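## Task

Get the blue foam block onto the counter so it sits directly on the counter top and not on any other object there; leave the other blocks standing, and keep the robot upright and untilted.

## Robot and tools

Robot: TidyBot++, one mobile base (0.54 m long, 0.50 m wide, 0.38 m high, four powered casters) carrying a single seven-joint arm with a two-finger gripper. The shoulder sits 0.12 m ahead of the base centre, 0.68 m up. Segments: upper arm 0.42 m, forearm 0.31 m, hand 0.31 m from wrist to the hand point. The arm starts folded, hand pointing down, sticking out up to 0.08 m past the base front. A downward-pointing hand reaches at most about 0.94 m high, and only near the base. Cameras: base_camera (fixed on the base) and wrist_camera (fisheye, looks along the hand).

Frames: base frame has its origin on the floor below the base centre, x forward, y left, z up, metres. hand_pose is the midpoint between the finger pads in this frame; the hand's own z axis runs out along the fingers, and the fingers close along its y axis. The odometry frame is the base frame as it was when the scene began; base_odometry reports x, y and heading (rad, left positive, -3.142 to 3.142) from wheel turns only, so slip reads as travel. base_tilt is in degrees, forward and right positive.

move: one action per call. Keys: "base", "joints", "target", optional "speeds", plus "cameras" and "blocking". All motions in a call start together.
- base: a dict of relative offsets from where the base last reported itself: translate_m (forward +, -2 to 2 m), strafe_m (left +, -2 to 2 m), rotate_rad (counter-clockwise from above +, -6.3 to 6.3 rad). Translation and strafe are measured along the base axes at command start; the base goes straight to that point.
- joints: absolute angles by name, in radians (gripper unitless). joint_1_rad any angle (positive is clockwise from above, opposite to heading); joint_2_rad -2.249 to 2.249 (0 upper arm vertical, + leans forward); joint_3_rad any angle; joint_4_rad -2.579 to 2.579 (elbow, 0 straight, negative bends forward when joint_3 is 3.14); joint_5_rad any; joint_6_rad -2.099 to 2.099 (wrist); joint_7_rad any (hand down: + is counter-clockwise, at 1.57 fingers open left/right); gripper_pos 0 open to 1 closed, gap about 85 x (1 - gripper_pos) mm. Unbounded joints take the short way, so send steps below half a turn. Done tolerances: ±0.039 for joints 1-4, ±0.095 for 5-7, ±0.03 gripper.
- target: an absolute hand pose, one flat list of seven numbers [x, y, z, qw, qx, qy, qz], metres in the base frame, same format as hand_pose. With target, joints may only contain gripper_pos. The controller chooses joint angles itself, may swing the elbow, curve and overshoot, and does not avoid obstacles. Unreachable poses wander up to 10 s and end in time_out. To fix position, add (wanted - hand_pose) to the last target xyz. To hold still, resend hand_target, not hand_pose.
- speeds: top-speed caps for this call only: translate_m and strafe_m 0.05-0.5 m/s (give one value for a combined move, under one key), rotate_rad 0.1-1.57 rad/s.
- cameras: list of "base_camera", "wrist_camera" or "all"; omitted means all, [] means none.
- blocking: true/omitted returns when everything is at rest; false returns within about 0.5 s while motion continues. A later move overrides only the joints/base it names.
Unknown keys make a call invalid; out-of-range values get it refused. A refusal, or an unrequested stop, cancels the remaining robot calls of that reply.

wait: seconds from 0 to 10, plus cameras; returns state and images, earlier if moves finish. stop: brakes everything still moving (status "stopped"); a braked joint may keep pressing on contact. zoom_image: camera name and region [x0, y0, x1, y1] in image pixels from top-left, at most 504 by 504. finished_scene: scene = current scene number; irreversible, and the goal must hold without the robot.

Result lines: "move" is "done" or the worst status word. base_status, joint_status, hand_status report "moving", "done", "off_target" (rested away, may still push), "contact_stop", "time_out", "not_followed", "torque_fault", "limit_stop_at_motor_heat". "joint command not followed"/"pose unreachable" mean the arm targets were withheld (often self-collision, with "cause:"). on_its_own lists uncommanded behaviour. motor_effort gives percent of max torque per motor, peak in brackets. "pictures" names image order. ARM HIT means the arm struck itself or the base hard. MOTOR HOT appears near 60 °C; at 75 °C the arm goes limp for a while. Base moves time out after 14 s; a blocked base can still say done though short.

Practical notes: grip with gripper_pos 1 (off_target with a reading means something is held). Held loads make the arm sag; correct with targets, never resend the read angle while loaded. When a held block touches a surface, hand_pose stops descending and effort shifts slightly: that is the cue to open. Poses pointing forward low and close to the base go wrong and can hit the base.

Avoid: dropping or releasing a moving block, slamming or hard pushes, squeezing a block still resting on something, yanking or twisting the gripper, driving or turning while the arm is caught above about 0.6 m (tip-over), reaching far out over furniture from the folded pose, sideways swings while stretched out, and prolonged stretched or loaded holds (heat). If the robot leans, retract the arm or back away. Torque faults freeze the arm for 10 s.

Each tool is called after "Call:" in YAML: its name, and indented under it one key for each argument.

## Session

Call:
move:
  joints: {"joint_1_rad": 0.0, "joint_2_rad": -0.3, "joint_3_rad": 3.14, "joint_4_rad": -1.2, "joint_5_rad": 0.0, "joint_6_rad": -1.0, "joint_7_rad": 1.57}

Call:
move:
  joints: {"joint_1_rad": -1.5}
  cameras: ["wrist_camera"]

Call:
move:
  joints: {"joint_1_rad": -3.0}
  cameras: ["wrist_camera"]

Call:
move:
  joints: {"joint_1_rad": 1.7}
  cameras: ["wrist_camera"]

Scene clock: 2.80 s.
move: done
base_odometry: x=+0.000 y=+0.000 heading=+0.000
base_tilt: forward=-0.2 right=-0.5
base_status: not commanded
joint_positions: joint_1_rad=+0.014 joint_2_rad=-0.316 joint_3_rad=+3.167 joint_4_rad=-1.208 joint_5_rad=-0.013 joint_6_rad=-0.927 joint_7_rad=+1.580 gripper_pos=+0.000
joint_status: all done
motor_effort: joint_1_rad=+0(2) joint_2_rad=-6(8) joint_3_rad=+0(2) joint_4_rad=+20(24) joint_5_rad=+1(2) joint_6_rad=+9(9) joint_7_rad=-1(2)
hand_pose: x=+0.5346 y=-0.0155 z=+1.2026 quat_wxyz=(+0.005, +0.789, -0.014, +0.614) (m; base frame)
hand_target: x=+0.5355 y=+0.0022 z=+1.1785 quat_wxyz=(+0.000, +0.813, +0.000, +0.582) (m; base frame)
hand_status: not commanded
pictures: base_camera, wrist_camera
camera_calibration:
wrist_camera: T_world_to_cam=[[-0.0673922, -0.997717, 0.00447911, 0.0101092], [-0.278436, 0.014496, -0.960345, 1.35607], [0.958088, -0.065967, -0.278777, -0.0400674], [0, 0, 0, 1]] pos_world=[0.416646, -0.0122146, 1.29108]

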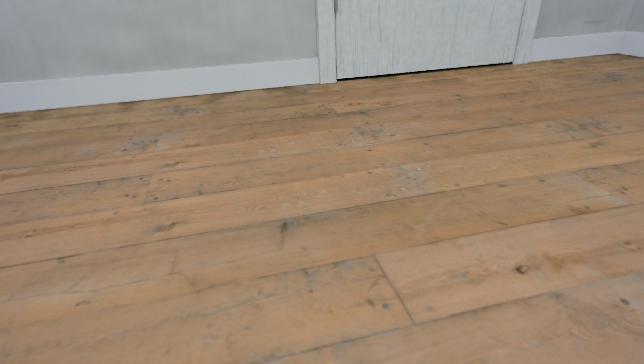

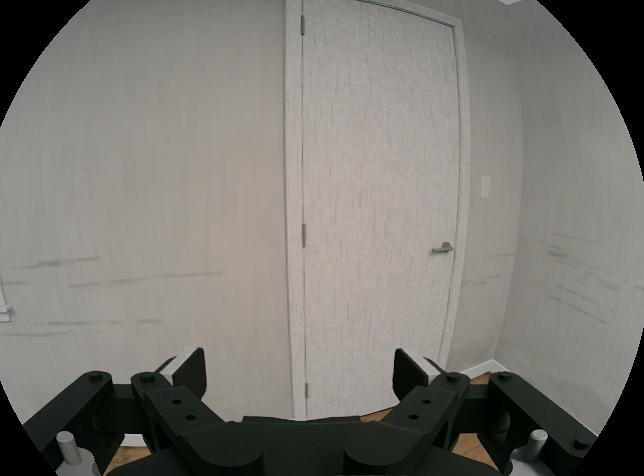

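Scene clock: 5.53 s.
move: done
base_odometry: x=+0.000 y=+0.000 heading=+0.000
base_tilt: forward=-0.2 right=-0.5
base_status: not commanded
joint_positions: joint_1_rad=-1.487 joint_2_rad=-0.313 joint_3_rad=+3.162 joint_4_rad=-1.208 joint_5_rad=-0.013 joint_6_rad=-0.927 joint_7_rad=+1.580 gripper_pos=+0.000
joint_status: all done
motor_effort: joint_1_rad=-1(2) joint_2_rad=-6(7) joint_3_rad=+0(1) joint_4_rad=+20(21) joint_5_rad=+1(2) joint_6_rad=+9(9) joint_7_rad=-1(1)
hand_pose: x=+0.1606 y=+0.4152 z=+1.2014 quat_wxyz=(-0.415, +0.586, +0.530, +0.451) (m; base frame)
hand_target: x=+0.1462 y=+0.4156 z=+1.1785 quat_wxyz=(-0.397, +0.595, +0.555, +0.425) (m; base frame)
hand_status: not commanded
pictures: wrist_camera
camera_calibration:
wrist_camera: T_world_to_cam=[[0.991261, -0.131769, 0.00624833, -0.117074], [-0.0311626, -0.279927, -0.959515, 1.32605], [0.128184, 0.950935, -0.281587, 0.060694], [0, 0, 0, 1]] pos_world=[0.149594, 0.298054, 1.29019]

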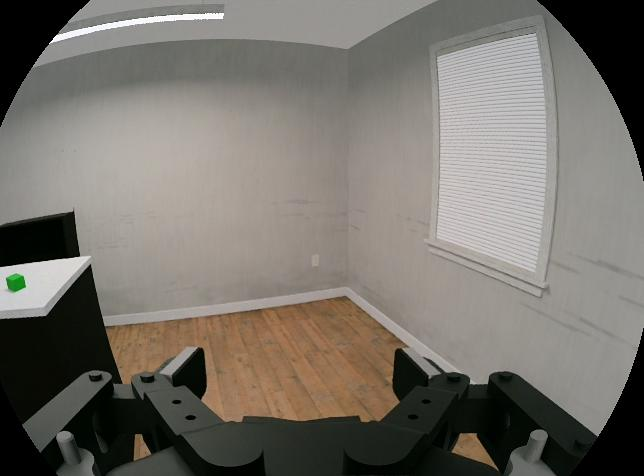

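Scene clock: 8.27 s.
move: done
base_odometry: x=+0.000 y=+0.000 heading=+0.000
base_tilt: forward=-0.2 right=-0.4
base_status: not commanded
joint_positions: joint_1_rad=-2.987 joint_2_rad=-0.313 joint_3_rad=+3.160 joint_4_rad=-1.208 joint_5_rad=-0.013 joint_6_rad=-0.928 joint_7_rad=+1.580 gripper_pos=+0.000
joint_status: all done
motor_effort: joint_1_rad=+0(2) joint_2_rad=-6(7) joint_3_rad=-1(2) joint_4_rad=+20(21) joint_5_rad=+1(2) joint_6_rad=+9(9) joint_7_rad=-1(1)
hand_pose: x=-0.2925 y=+0.0698 z=+1.2012 quat_wxyz=(-0.611, +0.066, +0.788, +0.047) (m; base frame)
hand_target: x=-0.2936 y=+0.0566 z=+1.1785 quat_wxyz=(-0.580, +0.057, +0.811, +0.041) (m; base frame)
hand_status: not commanded
pictures: wrist_camera
camera_calibration:
wrist_camera: T_world_to_cam=[[0.19973, 0.979827, 0.00681395, -0.0232049], [0.277613, -0.0499175, -0.959395, 1.2892], [-0.939701, 0.193512, -0.281983, 0.188244], [0, 0, 0, 1]] pos_world=[-0.17637, 0.0506628, 1.29009]

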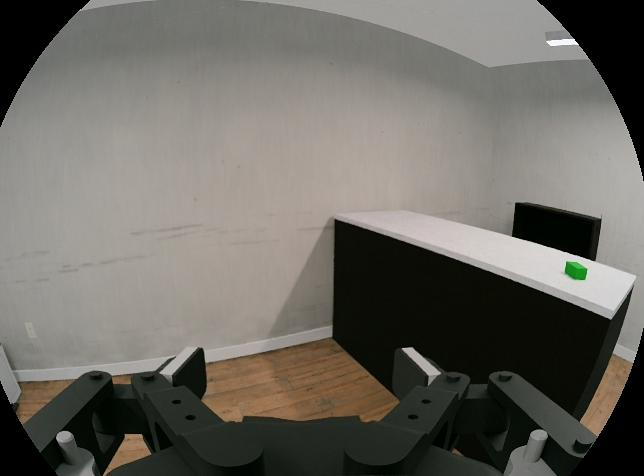

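Scene clock: 11.07 s.
move: done
base_odometry: x=+0.000 y=+0.000 heading=+0.000
base_tilt: forward=-0.2 right=-0.4
base_status: not commanded
joint_positions: joint_1_rad=-4.570 joint_2_rad=-0.313 joint_3_rad=+3.159 joint_4_rad=-1.208 joint_5_rad=-0.013 joint_6_rad=-0.928 joint_7_rad=+1.580 gripper_pos=+0.000
joint_status: all done
motor_effort: joint_1_rad=-1(1) joint_2_rad=-6(7) joint_3_rad=+0(1) joint_4_rad=+20(21) joint_5_rad=+1(2) joint_6_rad=+9(9) joint_7_rad=-1(1)
hand_pose: x=+0.0549 y=-0.4125 z=+1.2011 quat_wxyz=(-0.462, -0.514, +0.600, -0.402) (m; base frame)
hand_target: x=+0.0675 y=-0.4133 z=+1.1785 quat_wxyz=(-0.437, -0.537, +0.611, -0.384) (m; base frame)
hand_status: not commanded
pictures: wrist_camera
camera_calibration:
wrist_camera: T_world_to_cam=[[-0.982424, 0.186526, 0.00715397, 0.117233], [0.0459141, 0.278621, -0.959303, 1.31668], [-0.180928, -0.942114, -0.282288, 0.0982417], [0, 0, 0, 1]] pos_world=[0.072493, -0.296167, 1.28999]

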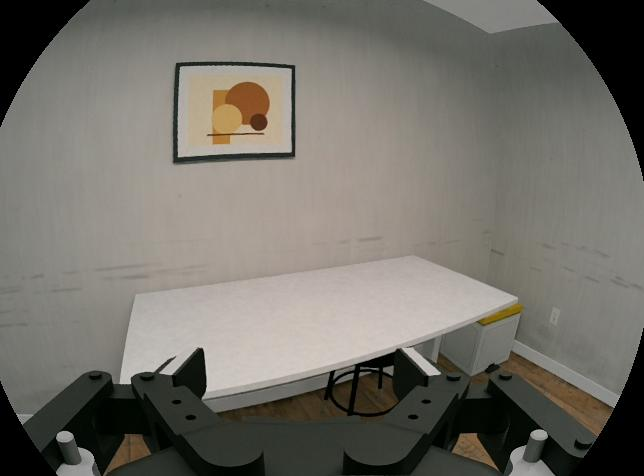

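Call:
move:
  base: {"translate_m": -0.17, "strafe_m": 1.9, "rotate_rad": -2.79}
  joints: {"joint_1_rad": 0.0}

Scene clock: 73.93 s.
move: done
base_odometry: x=-0.170 y=+1.900 heading=-2.791
base_tilt: forward=-0.2 right=-0.4
base_status: done
joint_positions: joint_1_rad=-6.273 joint_2_rad=-0.306 joint_3_rad=+3.152 joint_4_rad=-1.208 joint_5_rad=-0.013 joint_6_rad=-0.929 joint_7_rad=+1.580 gripper_pos=+0.000
joint_status: all done
motor_effort: joint_1_rad=-1(2) joint_2_rad=-6(9) joint_3_rad=+1(2) joint_4_rad=+21(21) joint_5_rad=+0(2) joint_6_rad=+9(9) joint_7_rad=-1(1)
hand_pose: x=+0.5396 y=-0.0055 z=+1.1982 quat_wxyz=(-0.001, -0.793, +0.005, -0.610) (m; base frame)
hand_target: x=+0.5355 y=+0.0022 z=+1.1785 quat_wxyz=(+0.000, -0.813, +0.000, -0.582) (m; base frame)
hand_status: not commanded
pictures: base_camera, wrist_camera
camera_calibration:
wrist_camera: T_world_to_cam=[[-0.0489131, -0.998759, 0.00938466, 0.00452106], [-0.289206, 0.00516887, -0.957253, 1.35519], [0.956017, -0.0495363, -0.2891, -0.0318264], [0, 0, 0, 1]] pos_world=[0.422576, -0.0040659, 1.28801]

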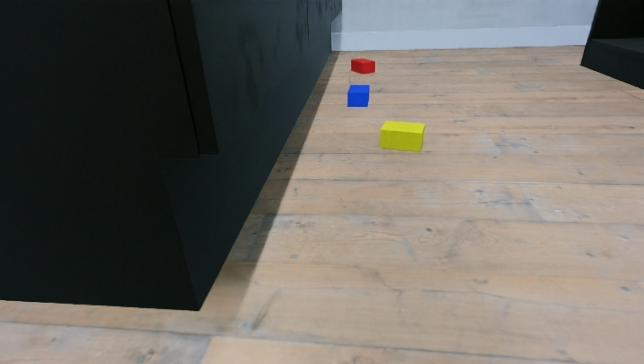

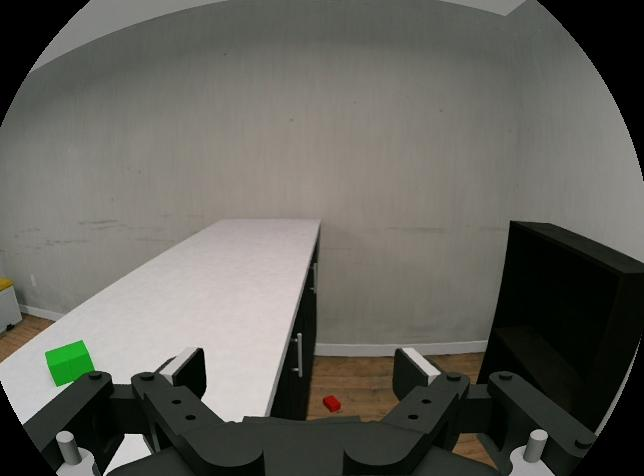

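Call:
zoom_image:
  camera: "base_camera"
  region: [330, 50, 440, 160]

Scaled by 4.582.

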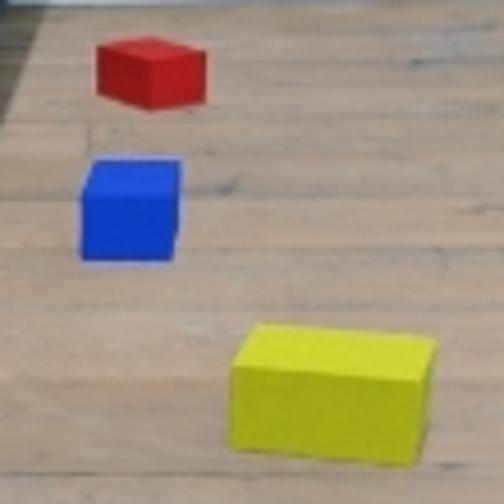

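Call:
move:
  base: {"translate_m": 0.214, "strafe_m": -0.466, "rotate_rad": 1.428}
  cameras: ["base_camera"]

Call:
move:
  base: {"strafe_m": -0.5}
  cameras: ["base_camera"]

Scene clock: 144.47 s.
move: done
base_odometry: x=-0.531 y=+2.264 heading=-1.363
base_tilt: forward=-0.2 right=-0.5
base_status: done
joint_positions: joint_1_rad=-6.275 joint_2_rad=-0.305 joint_3_rad=+3.152 joint_4_rad=-1.207 joint_5_rad=-0.013 joint_6_rad=-0.929 joint_7_rad=+1.580 gripper_pos=+0.000
joint_status: not commanded
motor_effort: joint_1_rad=+0(2) joint_2_rad=-6(8) joint_3_rad=+0(2) joint_4_rad=+20(21) joint_5_rad=+1(2) joint_6_rad=+9(9) joint_7_rad=-1(1)
hand_pose: x=+0.5400 y=-0.0050 z=+1.1980 quat_wxyz=(-0.001, -0.793, +0.005, -0.609) (m; base frame)
hand_target: x=+0.5355 y=+0.0022 z=+1.1785 quat_wxyz=(+0.000, -0.813, +0.000, -0.582) (m; base frame)
hand_status: not commanded
pictures: base_camera

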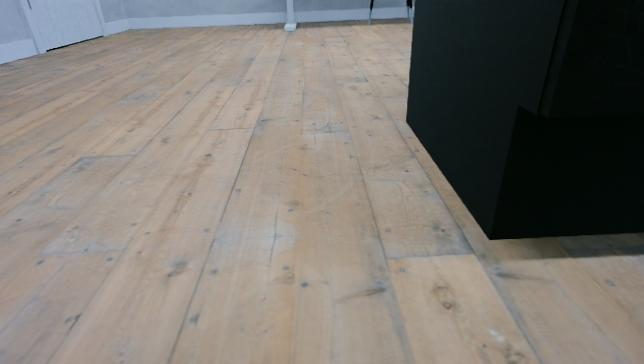

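Scene clock: 146.73 s.
move: done
base_odometry: x=-1.021 y=+2.161 heading=-1.363
base_tilt: forward=-0.2 right=-0.4
base_status: done
joint_positions: joint_1_rad=-6.275 joint_2_rad=-0.305 joint_3_rad=+3.152 joint_4_rad=-1.207 joint_5_rad=-0.013 joint_6_rad=-0.929 joint_7_rad=+1.580 gripper_pos=+0.000
joint_status: not commanded
motor_effort: joint_1_rad=+0(2) joint_2_rad=-6(8) joint_3_rad=+1(3) joint_4_rad=+20(21) joint_5_rad=+2(2) joint_6_rad=+9(9) joint_7_rad=-1(1)
hand_pose: x=+0.5401 y=-0.0045 z=+1.1980 quat_wxyz=(+0.000, -0.793, +0.004, -0.609) (m; base frame)
hand_target: x=+0.5355 y=+0.0022 z=+1.1785 quat_wxyz=(+0.000, -0.813, +0.000, -0.582) (m; base frame)
hand_status: not commanded
pictures: base_camera

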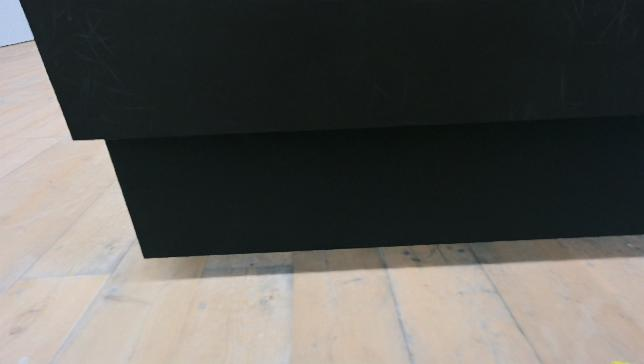

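Call:
move:
  base: {"strafe_m": -0.635}
  joints: {"joint_1_rad": 0.0, "joint_2_rad": -0.3, "joint_4_rad": -2.45, "joint_6_rad": -0.95, "joint_7_rad": 1.57}

Scene clock: 164.70 s.
move: done
base_odometry: x=-1.642 y=+2.030 heading=-1.362
base_tilt: forward=-0.2 right=-0.4
base_status: done
joint_positions: joint_1_rad=-6.275 joint_2_rad=-0.305 joint_3_rad=+3.151 joint_4_rad=-2.432 joint_5_rad=-0.013 joint_6_rad=-0.929 joint_7_rad=+1.580 gripper_pos=+0.000
joint_status: all done
motor_effort: joint_1_rad=-1(2) joint_2_rad=-2(10) joint_3_rad=+0(3) joint_4_rad=+17(23) joint_5_rad=+1(2) joint_6_rad=+1(9) joint_7_rad=-1(2)
hand_pose: x=+0.2862 y=+0.0020 z=+0.6070 quat_wxyz=(+0.006, -0.999, +0.008, -0.043) (m; base frame)
hand_target: x=+0.2707 y=+0.0015 z=+0.6007 quat_wxyz=(+0.000, -1.000, +0.000, -0.021) (m; base frame)
hand_status: not commanded
pictures: base_camera, wrist_camera
camera_calibration:
wrist_camera: T_world_to_cam=[[-0.0145909, -0.999483, 0.0286571, -0.0162428], [-0.998604, 0.0131109, -0.0511709, 0.368927], [0.0507687, -0.0293637, -0.998279, 0.729352], [0, 0, 0, 1]] pos_world=[0.331146, 0.000345103, 0.74744]

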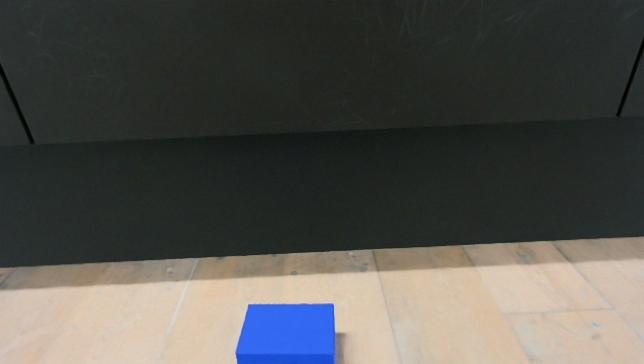

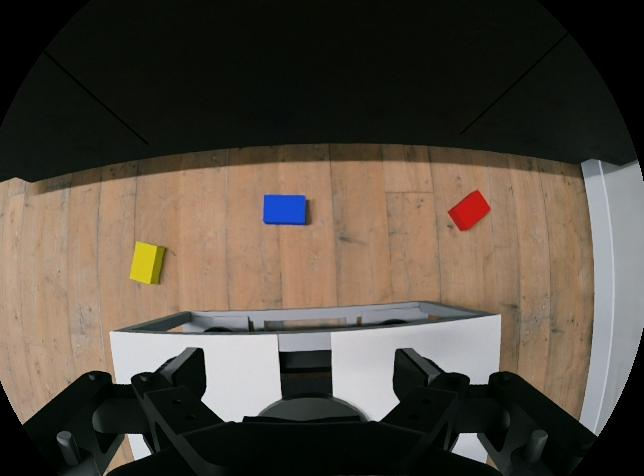

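Call:
move:
  joints: {"joint_7_rad": -0.05}
  cameras: []

Call:
move:
  target: [0.47, 0.03, 0.32, 0, 0.6884, -0.7254, 0]
  cameras: []

Call:
move:
  target: [0.47, 0.03, 0.25, 0.0947, 0.6825, -0.7192, 0.0898]

Scene clock: 219.33 s.
move: done
base_odometry: x=-1.642 y=+2.030 heading=-1.362
base_tilt: forward=-0.2 right=-0.4
base_status: not commanded
joint_positions: joint_1_rad=-6.275 joint_2_rad=-0.305 joint_3_rad=+3.151 joint_4_rad=-2.432 joint_5_rad=-0.013 joint_6_rad=-0.929 joint_7_rad=+0.009 gripper_pos=+0.000
joint_status: all done
motor_effort: joint_1_rad=+0(1) joint_2_rad=-3(3) joint_3_rad=+0(1) joint_4_rad=+17(17) joint_5_rad=+1(2) joint_6_rad=+1(1) joint_7_rad=-1(3)
hand_pose: x=+0.2862 y=+0.0020 z=+0.6070 quat_wxyz=(+0.035, -0.701, +0.712, -0.026) (m; base frame)
hand_target: x=+0.2707 y=+0.0015 z=+0.6007 quat_wxyz=(+0.015, -0.690, +0.724, -0.014) (m; base frame)
hand_status: not commanded
pictures: none
No camera images: "cameras" was empty.

Scene clock: 221.83 s.
move: done
base_odometry: x=-1.642 y=+2.030 heading=-1.362
base_tilt: forward=-0.1 right=-0.4
base_status: not commanded
joint_positions: joint_1_rad=-6.433 joint_2_rad=+0.877 joint_3_rad=+3.227 joint_4_rad=-2.190 joint_5_rad=-0.814 joint_6_rad=-0.185 joint_7_rad=+0.655 gripper_pos=+0.000
joint_status: not commanded
motor_effort: joint_1_rad=+0(1) joint_2_rad=-29(30) joint_3_rad=+0(1) joint_4_rad=+2(17) joint_5_rad=+1(2) joint_6_rad=+0(1) joint_7_rad=-1(1)
hand_pose: x=+0.4480 y=+0.0512 z=+0.3272 quat_wxyz=(+0.001, -0.685, +0.727, +0.042) (m; base frame)
hand_target: x=+0.4700 y=+0.0300 z=+0.3200 quat_wxyz=(+0.000, -0.688, +0.725, +0.000) (m; base frame)
hand_status: done (0.031 m and 4.9 deg from the pose sent, 0.342 m and 5.4 deg at the start)
pictures: none
No camera images: "cameras" was empty.

Scene clock: 223.40 s.
move: done
base_odometry: x=-1.642 y=+2.030 heading=-1.362
base_tilt: forward=-0.2 right=-0.4
base_status: not commanded
joint_positions: joint_1_rad=-6.846 joint_2_rad=+1.132 joint_3_rad=+3.482 joint_4_rad=-2.069 joint_5_rad=-0.874 joint_6_rad=-0.184 joint_7_rad=+0.536 gripper_pos=+0.000
joint_status: not commanded
motor_effort: joint_1_rad=+0(2) joint_2_rad=-31(32) joint_3_rad=+4(6) joint_4_rad=+0(3) joint_5_rad=+2(2) joint_6_rad=+1(1) joint_7_rad=-1(1)
hand_pose: x=+0.4468 y=+0.0480 z=+0.2536 quat_wxyz=(-0.103, -0.720, +0.685, -0.045) (m; base frame)
hand_target: x=+0.4700 y=+0.0300 z=+0.2500 quat_wxyz=(-0.095, -0.682, +0.719, -0.090) (m; base frame)
hand_status: done (0.030 m and 7.8 deg from the pose sent, 0.083 m and 18.8 deg at the start)
pictures: base_camera, wrist_camera
camera_calibration:
wrist_camera: T_world_to_cam=[[-0.991329, -0.0350974, 0.126628, 0.407439], [-0.0568189, 0.983414, -0.172244, 0.073946], [-0.118483, -0.177945, -0.976881, 0.447149], [0, 0, 0, 1]] pos_world=[0.461087, 0.0211487, 0.397955]

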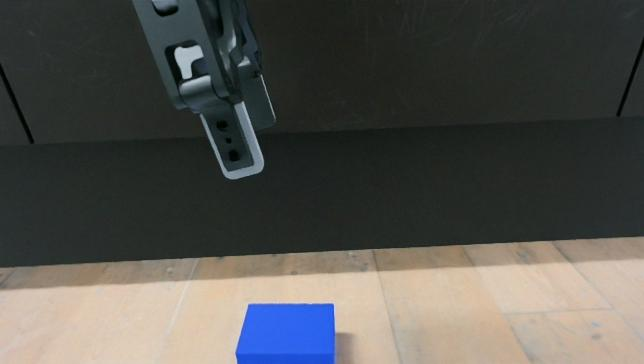

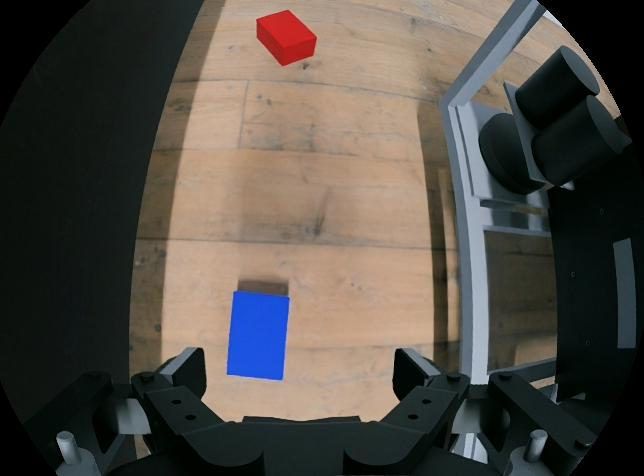

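Call:
move:
  target: [0.49, 0.034, 0.146, 0.0859, 0.6419, -0.7504, 0.1342]

Scene clock: 274.33 s.
move: done
base_odometry: x=-1.642 y=+2.030 heading=-1.362
base_tilt: forward=-0.2 right=-0.5
base_status: not commanded
joint_positions: joint_1_rad=-6.846 joint_2_rad=+1.403 joint_3_rad=+3.435 joint_4_rad=-1.877 joint_5_rad=-1.091 joint_6_rad=-0.035 joint_7_rad=+0.535 gripper_pos=+0.000
joint_status: not commanded
motor_effort: joint_1_rad=-1(1) joint_2_rad=-33(35) joint_3_rad=+5(7) joint_4_rad=-1(2) joint_5_rad=+1(2) joint_6_rad=+2(2) joint_7_rad=-1(1)
hand_pose: x=+0.4771 y=+0.0341 z=+0.1519 quat_wxyz=(-0.102, -0.675, +0.723, -0.106) (m; base frame)
hand_target: x=+0.4900 y=+0.0340 z=+0.1460 quat_wxyz=(-0.086, -0.642, +0.750, -0.134) (m; base frame)
hand_status: done (0.014 m and 6.2 deg from the pose sent, 0.117 m and 15.6 deg at the start)
pictures: base_camera, wrist_camera
camera_calibration:
wrist_camera: T_world_to_cam=[[-0.996992, 0.0735117, 0.024556, 0.464423], [0.0647033, 0.963859, -0.258437, 0.0275768], [-0.0426667, -0.256071, -0.965716, 0.313726], [0, 0, 0, 1]] pos_world=[0.474628, 0.0196154, 0.298693]

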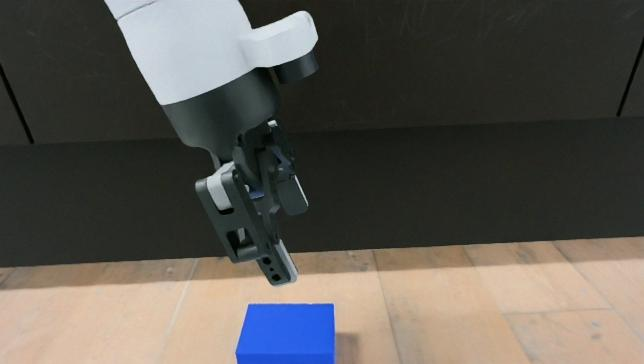

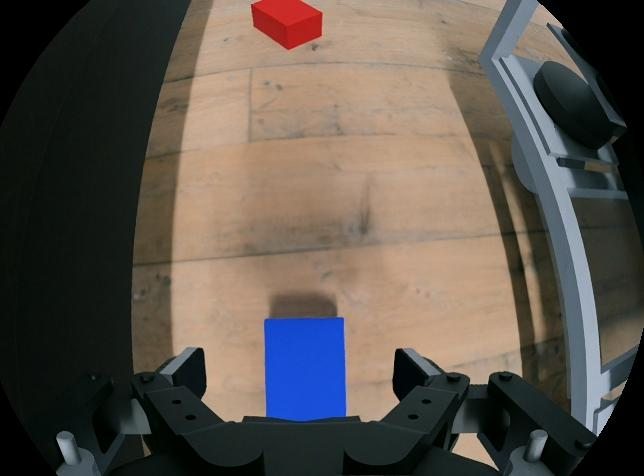

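Call:
move:
  target: [0.487, 0.052, 0.094, 0.0859, 0.6419, -0.7504, 0.1342]

Scene clock: 287.73 s.
move: done
base_odometry: x=-1.642 y=+2.030 heading=-1.362
base_tilt: forward=-0.2 right=-0.4
base_status: not commanded
joint_positions: joint_1_rad=-6.900 joint_2_rad=+1.532 joint_3_rad=+3.435 joint_4_rad=-1.755 joint_5_rad=-1.111 joint_6_rad=-0.032 joint_7_rad=+0.469 gripper_pos=+0.000
joint_status: not commanded
motor_effort: joint_1_rad=-1(1) joint_2_rad=-33(35) joint_3_rad=+6(7) joint_4_rad=-2(3) joint_5_rad=+1(2) joint_6_rad=+2(3) joint_7_rad=-1(1)
hand_pose: x=+0.4816 y=+0.0508 z=+0.0999 quat_wxyz=(-0.098, -0.677, +0.720, -0.117) (m; base frame)
hand_target: x=+0.4870 y=+0.0520 z=+0.0940 quat_wxyz=(-0.086, -0.642, +0.750, -0.134) (m; base frame)
hand_status: done (0.008 m and 5.8 deg from the pose sent, 0.061 m and 6.2 deg at the start)
pictures: base_camera, wrist_camera
camera_calibration:
wrist_camera: T_world_to_cam=[[-0.997875, 0.0649849, 0.00482636, 0.471702], [0.0613431, 0.961774, -0.266884, 0.000402152], [-0.0219853, -0.266021, -0.963717, 0.258228], [0, 0, 0, 1]] pos_world=[0.476352, 0.0376537, 0.246689]

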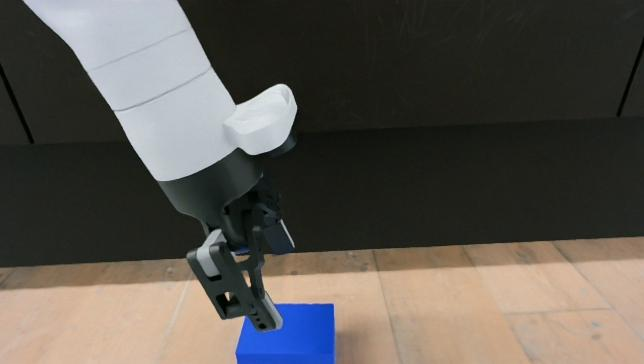

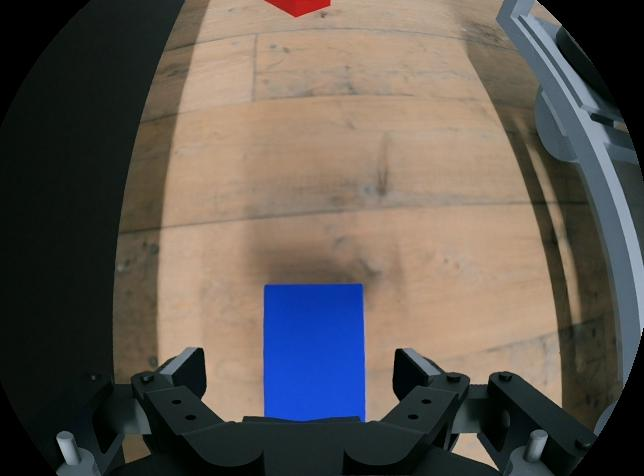

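Call:
move:
  target: [0.477, 0.053, 0.066, 0.0859, 0.6419, -0.7504, 0.1342]

Scene clock: 296.77 s.
move: done
base_odometry: x=-1.642 y=+2.030 heading=-1.362
base_tilt: forward=-0.2 right=-0.4
base_status: not commanded
joint_positions: joint_1_rad=-6.882 joint_2_rad=+1.589 joint_3_rad=+3.379 joint_4_rad=-1.711 joint_5_rad=-1.186 joint_6_rad=+0.017 joint_7_rad=+0.475 gripper_pos=+0.000
joint_status: not commanded
motor_effort: joint_1_rad=-1(1) joint_2_rad=-33(35) joint_3_rad=+5(7) joint_4_rad=-3(3) joint_5_rad=+1(2) joint_6_rad=+2(3) joint_7_rad=-1(1)
hand_pose: x=+0.4713 y=+0.0597 z=+0.0715 quat_wxyz=(-0.091, -0.655, +0.742, -0.115) (m; base frame)
hand_target: x=+0.4770 y=+0.0530 z=+0.0660 quat_wxyz=(-0.086, -0.642, +0.750, -0.134) (m; base frame)
hand_status: done (0.010 m and 2.9 deg from the pose sent, 0.034 m and 5.8 deg at the start)
pictures: base_camera, wrist_camera
camera_calibration:
wrist_camera: T_world_to_cam=[[-0.992086, 0.125157, -0.0100093, 0.455743], [0.12361, 0.959612, -0.252715, -0.0454044], [-0.022024, -0.251952, -0.967489, 0.232553], [0, 0, 0, 1]] pos_world=[0.46287, 0.0451233, 0.21808]

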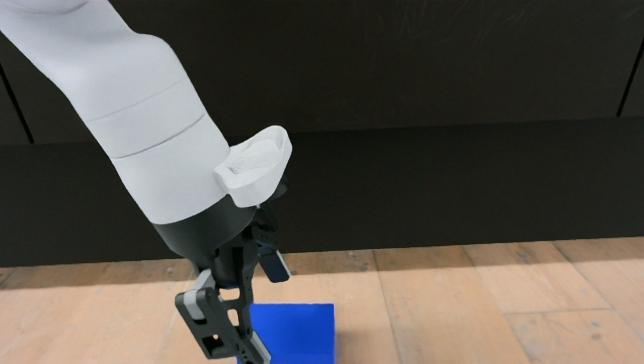

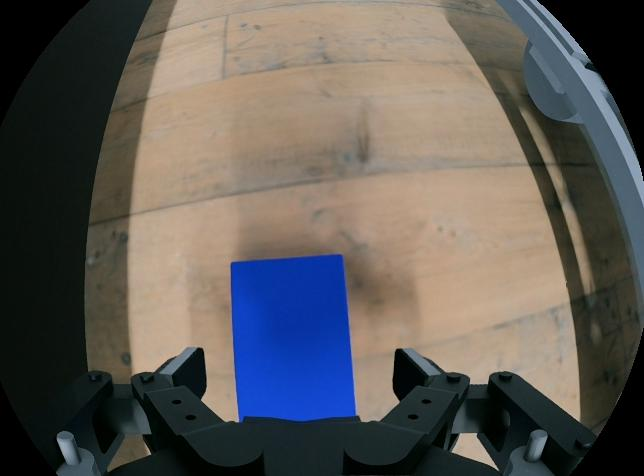

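Call:
move:
  target: [0.478, 0.048, 0.050, 0.0806, 0.6709, -0.7246, 0.1375]

Scene clock: 315.57 s.
move: done
base_odometry: x=-1.642 y=+2.030 heading=-1.362
base_tilt: forward=-0.2 right=-0.5
base_status: not commanded
joint_positions: joint_1_rad=-6.783 joint_2_rad=+1.613 joint_3_rad=+3.274 joint_4_rad=-1.696 joint_5_rad=-1.186 joint_6_rad=+0.151 joint_7_rad=+0.528 gripper_pos=+0.000
joint_status: not commanded
motor_effort: joint_1_rad=+0(2) joint_2_rad=-32(34) joint_3_rad=+3(5) joint_4_rad=-2(3) joint_5_rad=+1(1) joint_6_rad=+2(3) joint_7_rad=-1(1)
hand_pose: x=+0.4719 y=+0.0520 z=+0.0569 quat_wxyz=(-0.082, -0.646, +0.749, -0.121) (m; base frame)
hand_target: x=+0.4780 y=+0.0480 z=+0.0500 quat_wxyz=(-0.081, -0.671, +0.724, -0.137) (m; base frame)
hand_status: done (0.010 m and 4.4 deg from the pose sent, 0.025 m and 3.9 deg at the start)
pictures: base_camera, wrist_camera
camera_calibration:
wrist_camera: T_world_to_cam=[[-0.988934, 0.144238, -0.0347033, 0.456074], [0.148335, 0.957676, -0.246683, -0.0535869], [-0.00234647, -0.249101, -0.968475, 0.207087], [0, 0, 0, 1]] pos_world=[0.459462, 0.0371216, 0.203167]

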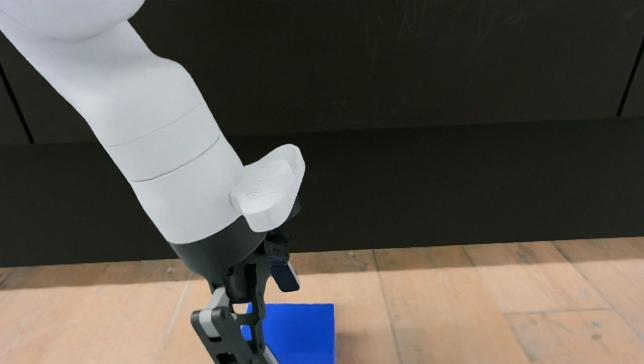

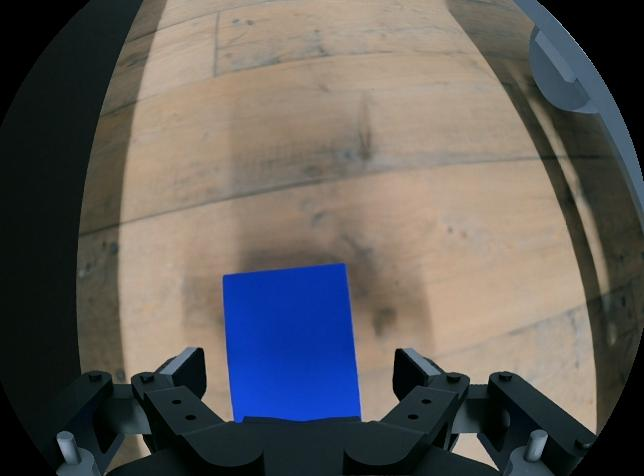

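Call:
move:
  target: [0.482, 0.048, 0.048, 0.0745, 0.7019, -0.6946, 0.1409]

Scene clock: 341.63 s.
move: done
base_odometry: x=-1.642 y=+2.030 heading=-1.362
base_tilt: forward=-0.2 right=-0.5
base_status: not commanded
joint_positions: joint_1_rad=-6.753 joint_2_rad=+1.615 joint_3_rad=+3.235 joint_4_rad=-1.696 joint_5_rad=-1.109 joint_6_rad=+0.217 joint_7_rad=+0.541 gripper_pos=+0.000
joint_status: not commanded
motor_effort: joint_1_rad=-1(1) joint_2_rad=-34(34) joint_3_rad=+3(4) joint_4_rad=-2(3) joint_5_rad=+0(2) joint_6_rad=+2(3) joint_7_rad=+0(1)
hand_pose: x=+0.4802 y=+0.0535 z=+0.0557 quat_wxyz=(-0.072, -0.671, +0.727, -0.128) (m; base frame)
hand_target: x=+0.4820 y=+0.0480 z=+0.0480 quat_wxyz=(-0.074, -0.702, +0.694, -0.141) (m; base frame)
hand_status: done (0.010 m and 5.3 deg from the pose sent, 0.014 m and 9.3 deg at the start)
pictures: base_camera, wrist_camera
camera_calibration:
wrist_camera: T_world_to_cam=[[-0.996014, 0.0748803, -0.0484771, 0.471917], [0.0845306, 0.965874, -0.24483, -0.026557], [0.0284899, -0.247951, -0.968353, 0.191442], [0, 0, 0, 1]] pos_world=[0.466826, 0.0377817, 0.201759]

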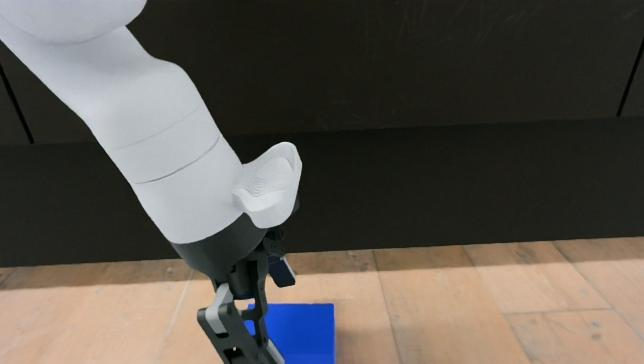

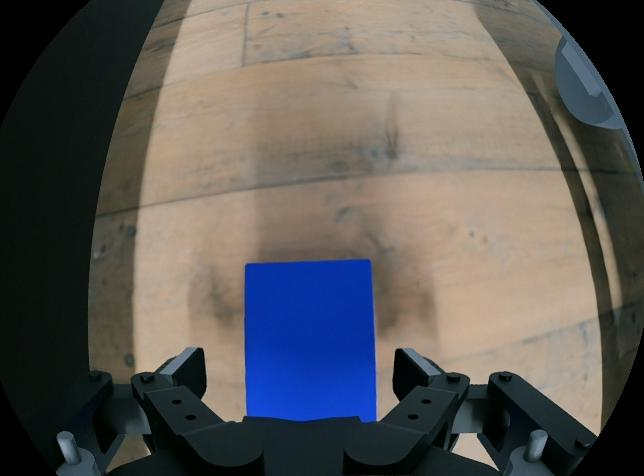

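Call:
move:
  target: [0.479, 0.047, 0.029, 0.0745, 0.7019, -0.6946, 0.1409]

Scene clock: 349.20 s.
move: done
base_odometry: x=-1.642 y=+2.030 heading=-1.362
base_tilt: forward=-0.2 right=-0.5
base_status: not commanded
joint_positions: joint_1_rad=-6.749 joint_2_rad=+1.668 joint_3_rad=+3.228 joint_4_rad=-1.655 joint_5_rad=-1.109 joint_6_rad=+0.228 joint_7_rad=+0.547 gripper_pos=+0.000
joint_status: not commanded
motor_effort: joint_1_rad=-1(1) joint_2_rad=-33(35) joint_3_rad=+2(3) joint_4_rad=-2(3) joint_5_rad=+0(1) joint_6_rad=+3(3) joint_7_rad=-1(1)
hand_pose: x=+0.4737 y=+0.0494 z=+0.0345 quat_wxyz=(-0.077, -0.673, +0.724, -0.128) (m; base frame)
hand_target: x=+0.4790 y=+0.0470 z=+0.0290 quat_wxyz=(-0.074, -0.702, +0.694, -0.141) (m; base frame)
hand_status: done (0.008 m and 4.9 deg from the pose sent, 0.028 m and 5.3 deg at the start)
pictures: base_camera, wrist_camera
camera_calibration:
wrist_camera: T_world_to_cam=[[-0.996765, 0.0686076, -0.0418743, 0.465166], [0.0769755, 0.964759, -0.251625, -0.0233245], [0.0231352, -0.254034, -0.966918, 0.172874], [0, 0, 0, 1]] pos_world=[0.461457, 0.0345046, 0.180765]

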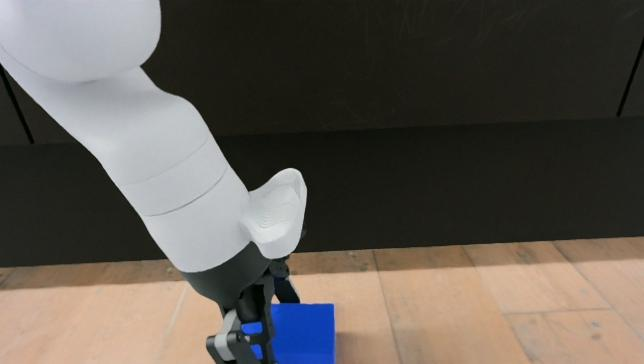

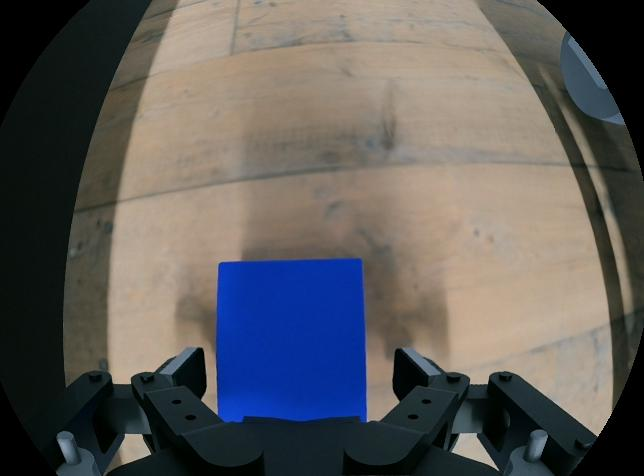

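Call:
move:
  joints: {"gripper_pos": 0.45}

Scene clock: 357.17 s.
move: done
base_odometry: x=-1.642 y=+2.030 heading=-1.362
base_tilt: forward=-0.2 right=-0.5
base_status: not commanded
joint_positions: joint_1_rad=-6.749 joint_2_rad=+1.663 joint_3_rad=+3.227 joint_4_rad=-1.660 joint_5_rad=-1.109 joint_6_rad=+0.228 joint_7_rad=+0.548 gripper_pos=+0.427
joint_status: all done
motor_effort: joint_1_rad=+0(2) joint_2_rad=-30(33) joint_3_rad=+2(4) joint_4_rad=+1(5) joint_5_rad=+1(2) joint_6_rad=+3(4) joint_7_rad=-1(1)
hand_pose: x=+0.4735 y=+0.0501 z=+0.0364 quat_wxyz=(-0.077, -0.673, +0.724, -0.128) (m; base frame)
hand_target: x=+0.4790 y=+0.0470 z=+0.0290 quat_wxyz=(-0.074, -0.702, +0.694, -0.141) (m; base frame)
hand_status: not commanded
pictures: base_camera, wrist_camera
camera_calibration:
wrist_camera: T_world_to_cam=[[-0.996795, 0.0686395, -0.041084, 0.464983], [0.0767856, 0.964997, -0.25077, -0.0233945], [0.0224332, -0.253121, -0.967174, 0.175178], [0, 0, 0, 1]] pos_world=[0.46136, 0.0350007, 0.182665]

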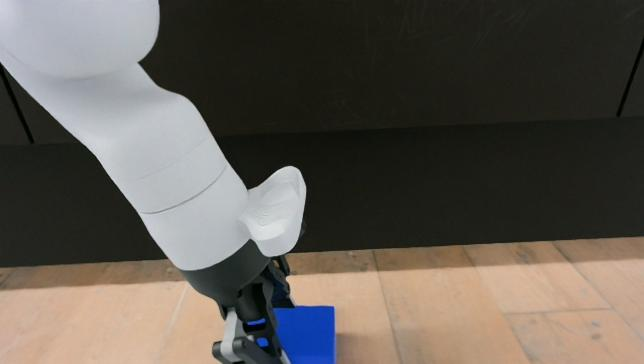

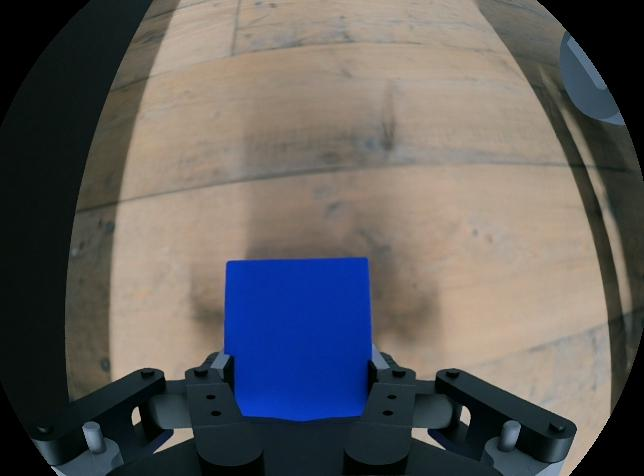

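Call:
move:
  target: [0.479, 0.047, 0.10, 0.0745, 0.7019, -0.6946, 0.1409]
  joints: {"gripper_pos": 0.55}
  cameras: []

Call:
move:
  target: [0.46, 0.03, 0.28, 0.0745, 0.7019, -0.6946, 0.1409]

Scene clock: 373.03 s.
move: off_target
base_odometry: x=-1.642 y=+2.030 heading=-1.362
base_tilt: forward=-0.2 right=-0.4
base_status: not commanded
joint_positions: joint_1_rad=-6.749 joint_2_rad=+1.509 joint_3_rad=+3.227 joint_4_rad=-1.807 joint_5_rad=-1.085 joint_6_rad=+0.228 joint_7_rad=+0.548 gripper_pos=+0.427
joint_status: gripper_pos off_target (ended at +0.427, target +0.550)
motor_effort: joint_1_rad=-1(1) joint_2_rad=-34(35) joint_3_rad=+2(4) joint_4_rad=-2(3) joint_5_rad=+0(1) joint_6_rad=+3(3) joint_7_rad=-1(1)
hand_pose: x=+0.4779 y=+0.0541 z=+0.1001 quat_wxyz=(-0.073, -0.677, +0.721, -0.127) (m; base frame)
hand_target: x=+0.4790 y=+0.0470 z=+0.1000 quat_wxyz=(-0.074, -0.702, +0.694, -0.141) (m; base frame)
hand_status: done (0.007 m and 4.4 deg from the pose sent, 0.064 m and 4.9 deg at the start)
pictures: none
No camera images: "cameras" was empty.

Scene clock: 374.67 s.
move: done
base_odometry: x=-1.642 y=+2.030 heading=-1.362
base_tilt: forward=-0.2 right=-0.4
base_status: not commanded
joint_positions: joint_1_rad=-6.825 joint_2_rad=+1.071 joint_3_rad=+3.352 joint_4_rad=-2.179 joint_5_rad=-1.085 joint_6_rad=+0.192 joint_7_rad=+0.549 gripper_pos=+0.428
joint_status: not commanded
motor_effort: joint_1_rad=+0(1) joint_2_rad=-30(35) joint_3_rad=+4(5) joint_4_rad=+0(3) joint_5_rad=+0(1) joint_6_rad=+3(4) joint_7_rad=-1(1)
hand_pose: x=+0.4764 y=+0.0282 z=+0.2815 quat_wxyz=(-0.056, -0.664, +0.726, -0.167) (m; base frame)
hand_target: x=+0.4600 y=+0.0300 z=+0.2800 quat_wxyz=(-0.074, -0.702, +0.694, -0.141) (m; base frame)
hand_status: done (0.017 m and 6.7 deg from the pose sent, 0.182 m and 4.4 deg at the start)
pictures: base_camera, wrist_camera
camera_calibration:
wrist_camera: T_world_to_cam=[[-0.989272, 0.0709627, -0.127696, 0.5002], [0.103692, 0.956809, -0.271596, 0.0522492], [0.102907, -0.281923, -0.953902, 0.365391], [0, 0, 0, 1]] pos_world=[0.451815, 0.017524, 0.426611]

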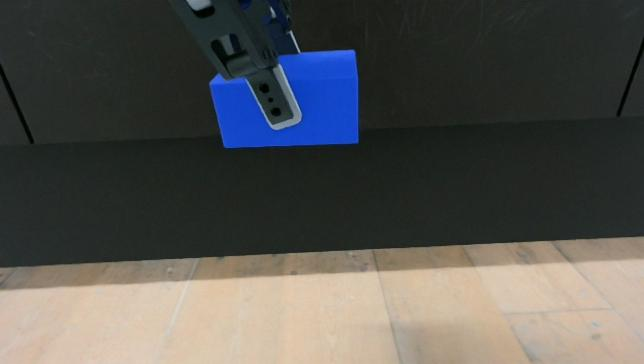

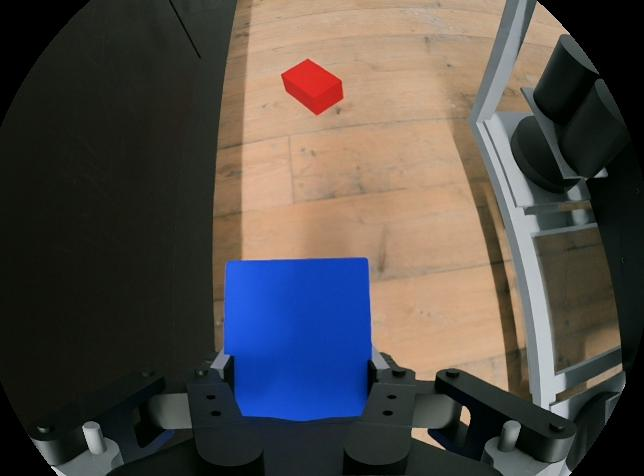

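Call:
move:
  joints: {"joint_1_rad": 0.0, "joint_2_rad": -0.3, "joint_3_rad": 3.14, "joint_4_rad": -2.45, "joint_5_rad": 0.0, "joint_6_rad": -0.95, "joint_7_rad": 1.57}
  cameras: []

Call:
move:
  joints: {"joint_1_rad": 0.0, "joint_2_rad": -0.1, "joint_3_rad": 3.14, "joint_4_rad": -0.85, "joint_5_rad": 0.0, "joint_6_rad": -2.0, "joint_7_rad": 1.57}
  base: {"strafe_m": -0.05}

Scene clock: 415.43 s.
move: done
base_odometry: x=-1.642 y=+2.030 heading=-1.362
base_tilt: forward=-0.1 right=-0.4
base_status: not commanded
joint_positions: joint_1_rad=-6.297 joint_2_rad=-0.291 joint_3_rad=+3.167 joint_4_rad=-2.432 joint_5_rad=-0.052 joint_6_rad=-0.882 joint_7_rad=+1.510 gripper_pos=+0.428
joint_status: all done
motor_effort: joint_1_rad=+0(2) joint_2_rad=-3(32) joint_3_rad=+0(5) joint_4_rad=+17(18) joint_5_rad=+0(3) joint_6_rad=+1(4) joint_7_rad=-1(2)
hand_pose: x=+0.3003 y=+0.0126 z=+0.6065 quat_wxyz=(+0.026, -0.997, +0.051, -0.059) (m; base frame)
hand_target: x=+0.2707 y=+0.0015 z=+0.6007 quat_wxyz=(+0.000, -1.000, +0.000, -0.021) (m; base frame)
hand_status: not commanded
pictures: none
No camera images: "cameras" was empty.

Scene clock: 418.27 s.
move: done
base_odometry: x=-1.691 y=+2.020 heading=-1.362
base_tilt: forward=-0.2 right=-0.4
base_status: done
joint_positions: joint_1_rad=-6.295 joint_2_rad=-0.118 joint_3_rad=+3.162 joint_4_rad=-0.862 joint_5_rad=-0.046 joint_6_rad=-1.928 joint_7_rad=+1.511 gripper_pos=+0.428
joint_status: all done
motor_effort: joint_1_rad=-1(2) joint_2_rad=-8(11) joint_3_rad=+0(2) joint_4_rad=+16(21) joint_5_rad=+1(2) joint_6_rad=+5(5) joint_7_rad=-1(2)
hand_pose: x=+0.4231 y=+0.0111 z=+1.0539 quat_wxyz=(+0.026, -0.972, +0.021, -0.232) (m; base frame)
hand_target: x=+0.4101 y=+0.0019 z=+1.0427 quat_wxyz=(+0.000, -0.981, +0.000, -0.195) (m; base frame)
hand_status: not commanded
pictures: base_camera, wrist_camera
camera_calibration:
wrist_camera: T_world_to_cam=[[-0.0436836, -0.99881, -0.0217086, 0.0474471], [-0.906169, 0.0487625, -0.420095, 0.877777], [0.420653, 0.00132042, -0.907221, 0.915972], [0, 0, 0, 1]] pos_world=[0.412181, 0.00337855, 1.20077]

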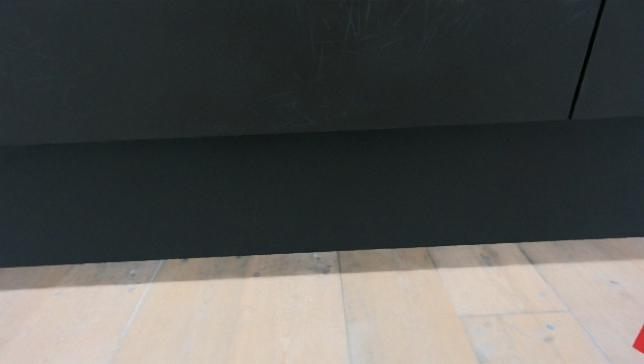

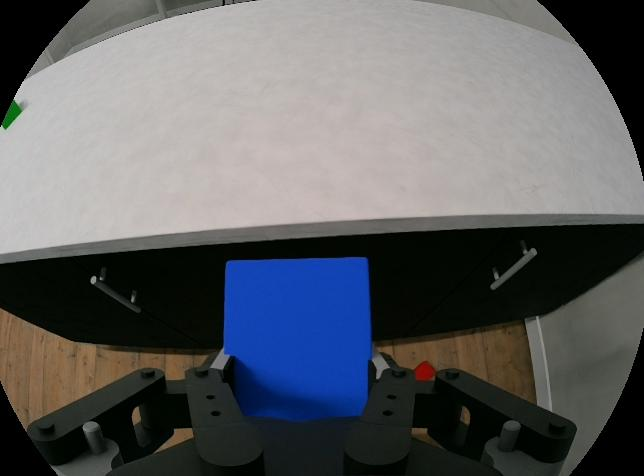

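Call:
move:
  base: {"translate_m": 0.207}
  speeds: {"translate_m": 0.25}
  cameras: []

Call:
move:
  joints: {"joint_2_rad": 0.015, "joint_4_rad": -0.796, "joint_6_rad": -2.045}

Scene clock: 434.87 s.
move: done
base_odometry: x=-1.648 y=+1.817 heading=-1.362
base_tilt: forward=-0.2 right=-0.5
base_status: done
joint_positions: joint_1_rad=-6.295 joint_2_rad=-0.102 joint_3_rad=+3.162 joint_4_rad=-0.860 joint_5_rad=-0.046 joint_6_rad=-1.935 joint_7_rad=+1.511 gripper_pos=+0.428
joint_status: not commanded
motor_effort: joint_1_rad=-1(1) joint_2_rad=-10(12) joint_3_rad=+0(2) joint_4_rad=+16(17) joint_5_rad=+0(1) joint_6_rad=+5(6) joint_7_rad=-1(1)
hand_pose: x=+0.4274 y=+0.0111 z=+1.0486 quat_wxyz=(+0.026, -0.974, +0.021, -0.222) (m; base frame)
hand_target: x=+0.4101 y=+0.0019 z=+1.0427 quat_wxyz=(+0.000, -0.981, +0.000, -0.195) (m; base frame)
hand_status: not commanded
pictures: none
No camera images: "cameras" was empty.

Scene clock: 436.10 s.
move: done
base_odometry: x=-1.648 y=+1.817 heading=-1.362
base_tilt: forward=-0.1 right=-0.5
base_status: not commanded
joint_positions: joint_1_rad=-6.295 joint_2_rad=+0.012 joint_3_rad=+3.162 joint_4_rad=-0.807 joint_5_rad=-0.046 joint_6_rad=-1.976 joint_7_rad=+1.511 gripper_pos=+0.428
joint_status: all done
motor_effort: joint_1_rad=-1(1) joint_2_rad=-14(17) joint_3_rad=+0(1) joint_4_rad=+16(18) joint_5_rad=+1(2) joint_6_rad=+4(5) joint_7_rad=-1(1)
hand_pose: x=+0.4595 y=+0.0114 z=+1.0247 quat_wxyz=(+0.023, -0.985, +0.021, -0.172) (m; base frame)
hand_target: x=+0.4409 y=+0.0019 z=+1.0204 quat_wxyz=(+0.000, -0.990, +0.000, -0.142) (m; base frame)
hand_status: not commanded
pictures: base_camera, wrist_camera
camera_calibration:
wrist_camera: T_world_to_cam=[[-0.0443417, -0.998932, -0.0129618, 0.039974], [-0.951199, 0.0461818, -0.305101, 0.801334], [0.305374, -0.00119949, -0.952232, 0.973276], [0, 0, 0, 1]] pos_world=[0.466787, 0.00409173, 1.17179]

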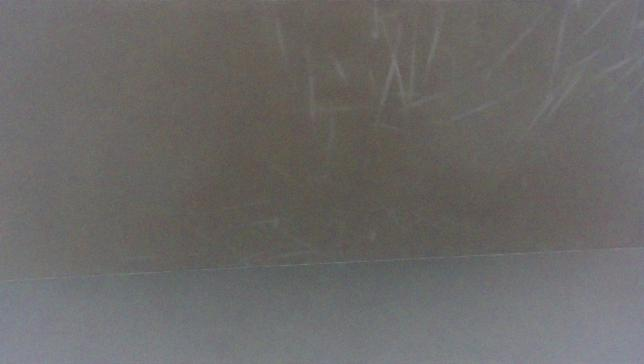

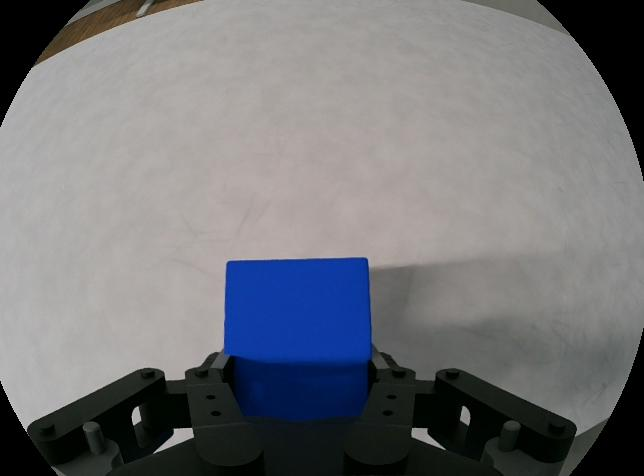

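Call:
move:
  joints: {"joint_2_rad": 0.07, "joint_6_rad": -1.83}
  cameras: []

Call:
move:
  joints: {"joint_2_rad": 0.12}
  cameras: ["wrist_camera"]

Scene clock: 469.17 s.
move: done
base_odometry: x=-1.648 y=+1.817 heading=-1.362
base_tilt: forward=-0.2 right=-0.5
base_status: not commanded
joint_positions: joint_1_rad=-6.295 joint_2_rad=+0.063 joint_3_rad=+3.162 joint_4_rad=-0.804 joint_5_rad=-0.046 joint_6_rad=-1.853 joint_7_rad=+1.511 gripper_pos=+0.428
joint_status: all done
motor_effort: joint_1_rad=+0(1) joint_2_rad=-17(19) joint_3_rad=+1(1) joint_4_rad=+17(18) joint_5_rad=+1(1) joint_6_rad=+4(5) joint_7_rad=-1(1)
hand_pose: x=+0.5127 y=+0.0119 z=+1.0211 quat_wxyz=(+0.025, -0.978, +0.022, -0.208) (m; base frame)
hand_target: x=+0.5220 y=+0.0020 z=+1.0243 quat_wxyz=(+0.000, -0.975, +0.000, -0.221) (m; base frame)
hand_status: not commanded
pictures: none
No camera images: "cameras" was empty.

Scene clock: 470.03 s.
move: done
base_odometry: x=-1.648 y=+1.817 heading=-1.362
base_tilt: forward=-0.1 right=-0.5
base_status: not commanded
joint_positions: joint_1_rad=-6.295 joint_2_rad=+0.110 joint_3_rad=+3.162 joint_4_rad=-0.803 joint_5_rad=-0.046 joint_6_rad=-1.853 joint_7_rad=+1.511 gripper_pos=+0.428
joint_status: all done
motor_effort: joint_1_rad=-1(1) joint_2_rad=-19(21) joint_3_rad=+0(1) joint_4_rad=+16(18) joint_5_rad=+1(2) joint_6_rad=+4(5) joint_7_rad=-1(1)
hand_pose: x=+0.5282 y=+0.0121 z=+1.0028 quat_wxyz=(+0.024, -0.982, +0.023, -0.186) (m; base frame)
hand_target: x=+0.5386 y=+0.0020 z=+1.0037 quat_wxyz=(+0.000, -0.981, +0.000, -0.196) (m; base frame)
hand_status: not commanded
pictures: wrist_camera
camera_calibration:
wrist_camera: T_world_to_cam=[[-0.0478993, -0.998729, -0.0156615, 0.0480349], [-0.941823, 0.0503812, -0.332312, 0.882224], [0.332679, -0.00116717, -0.943039, 0.907877], [0, 0, 0, 1]] pos_world=[0.531168, 0.00458601, 1.15009]

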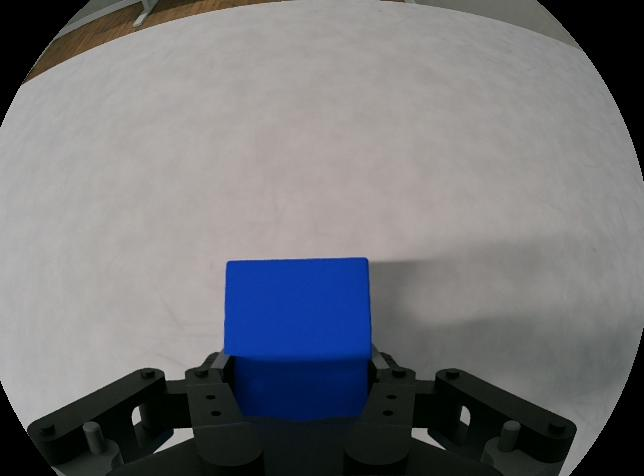

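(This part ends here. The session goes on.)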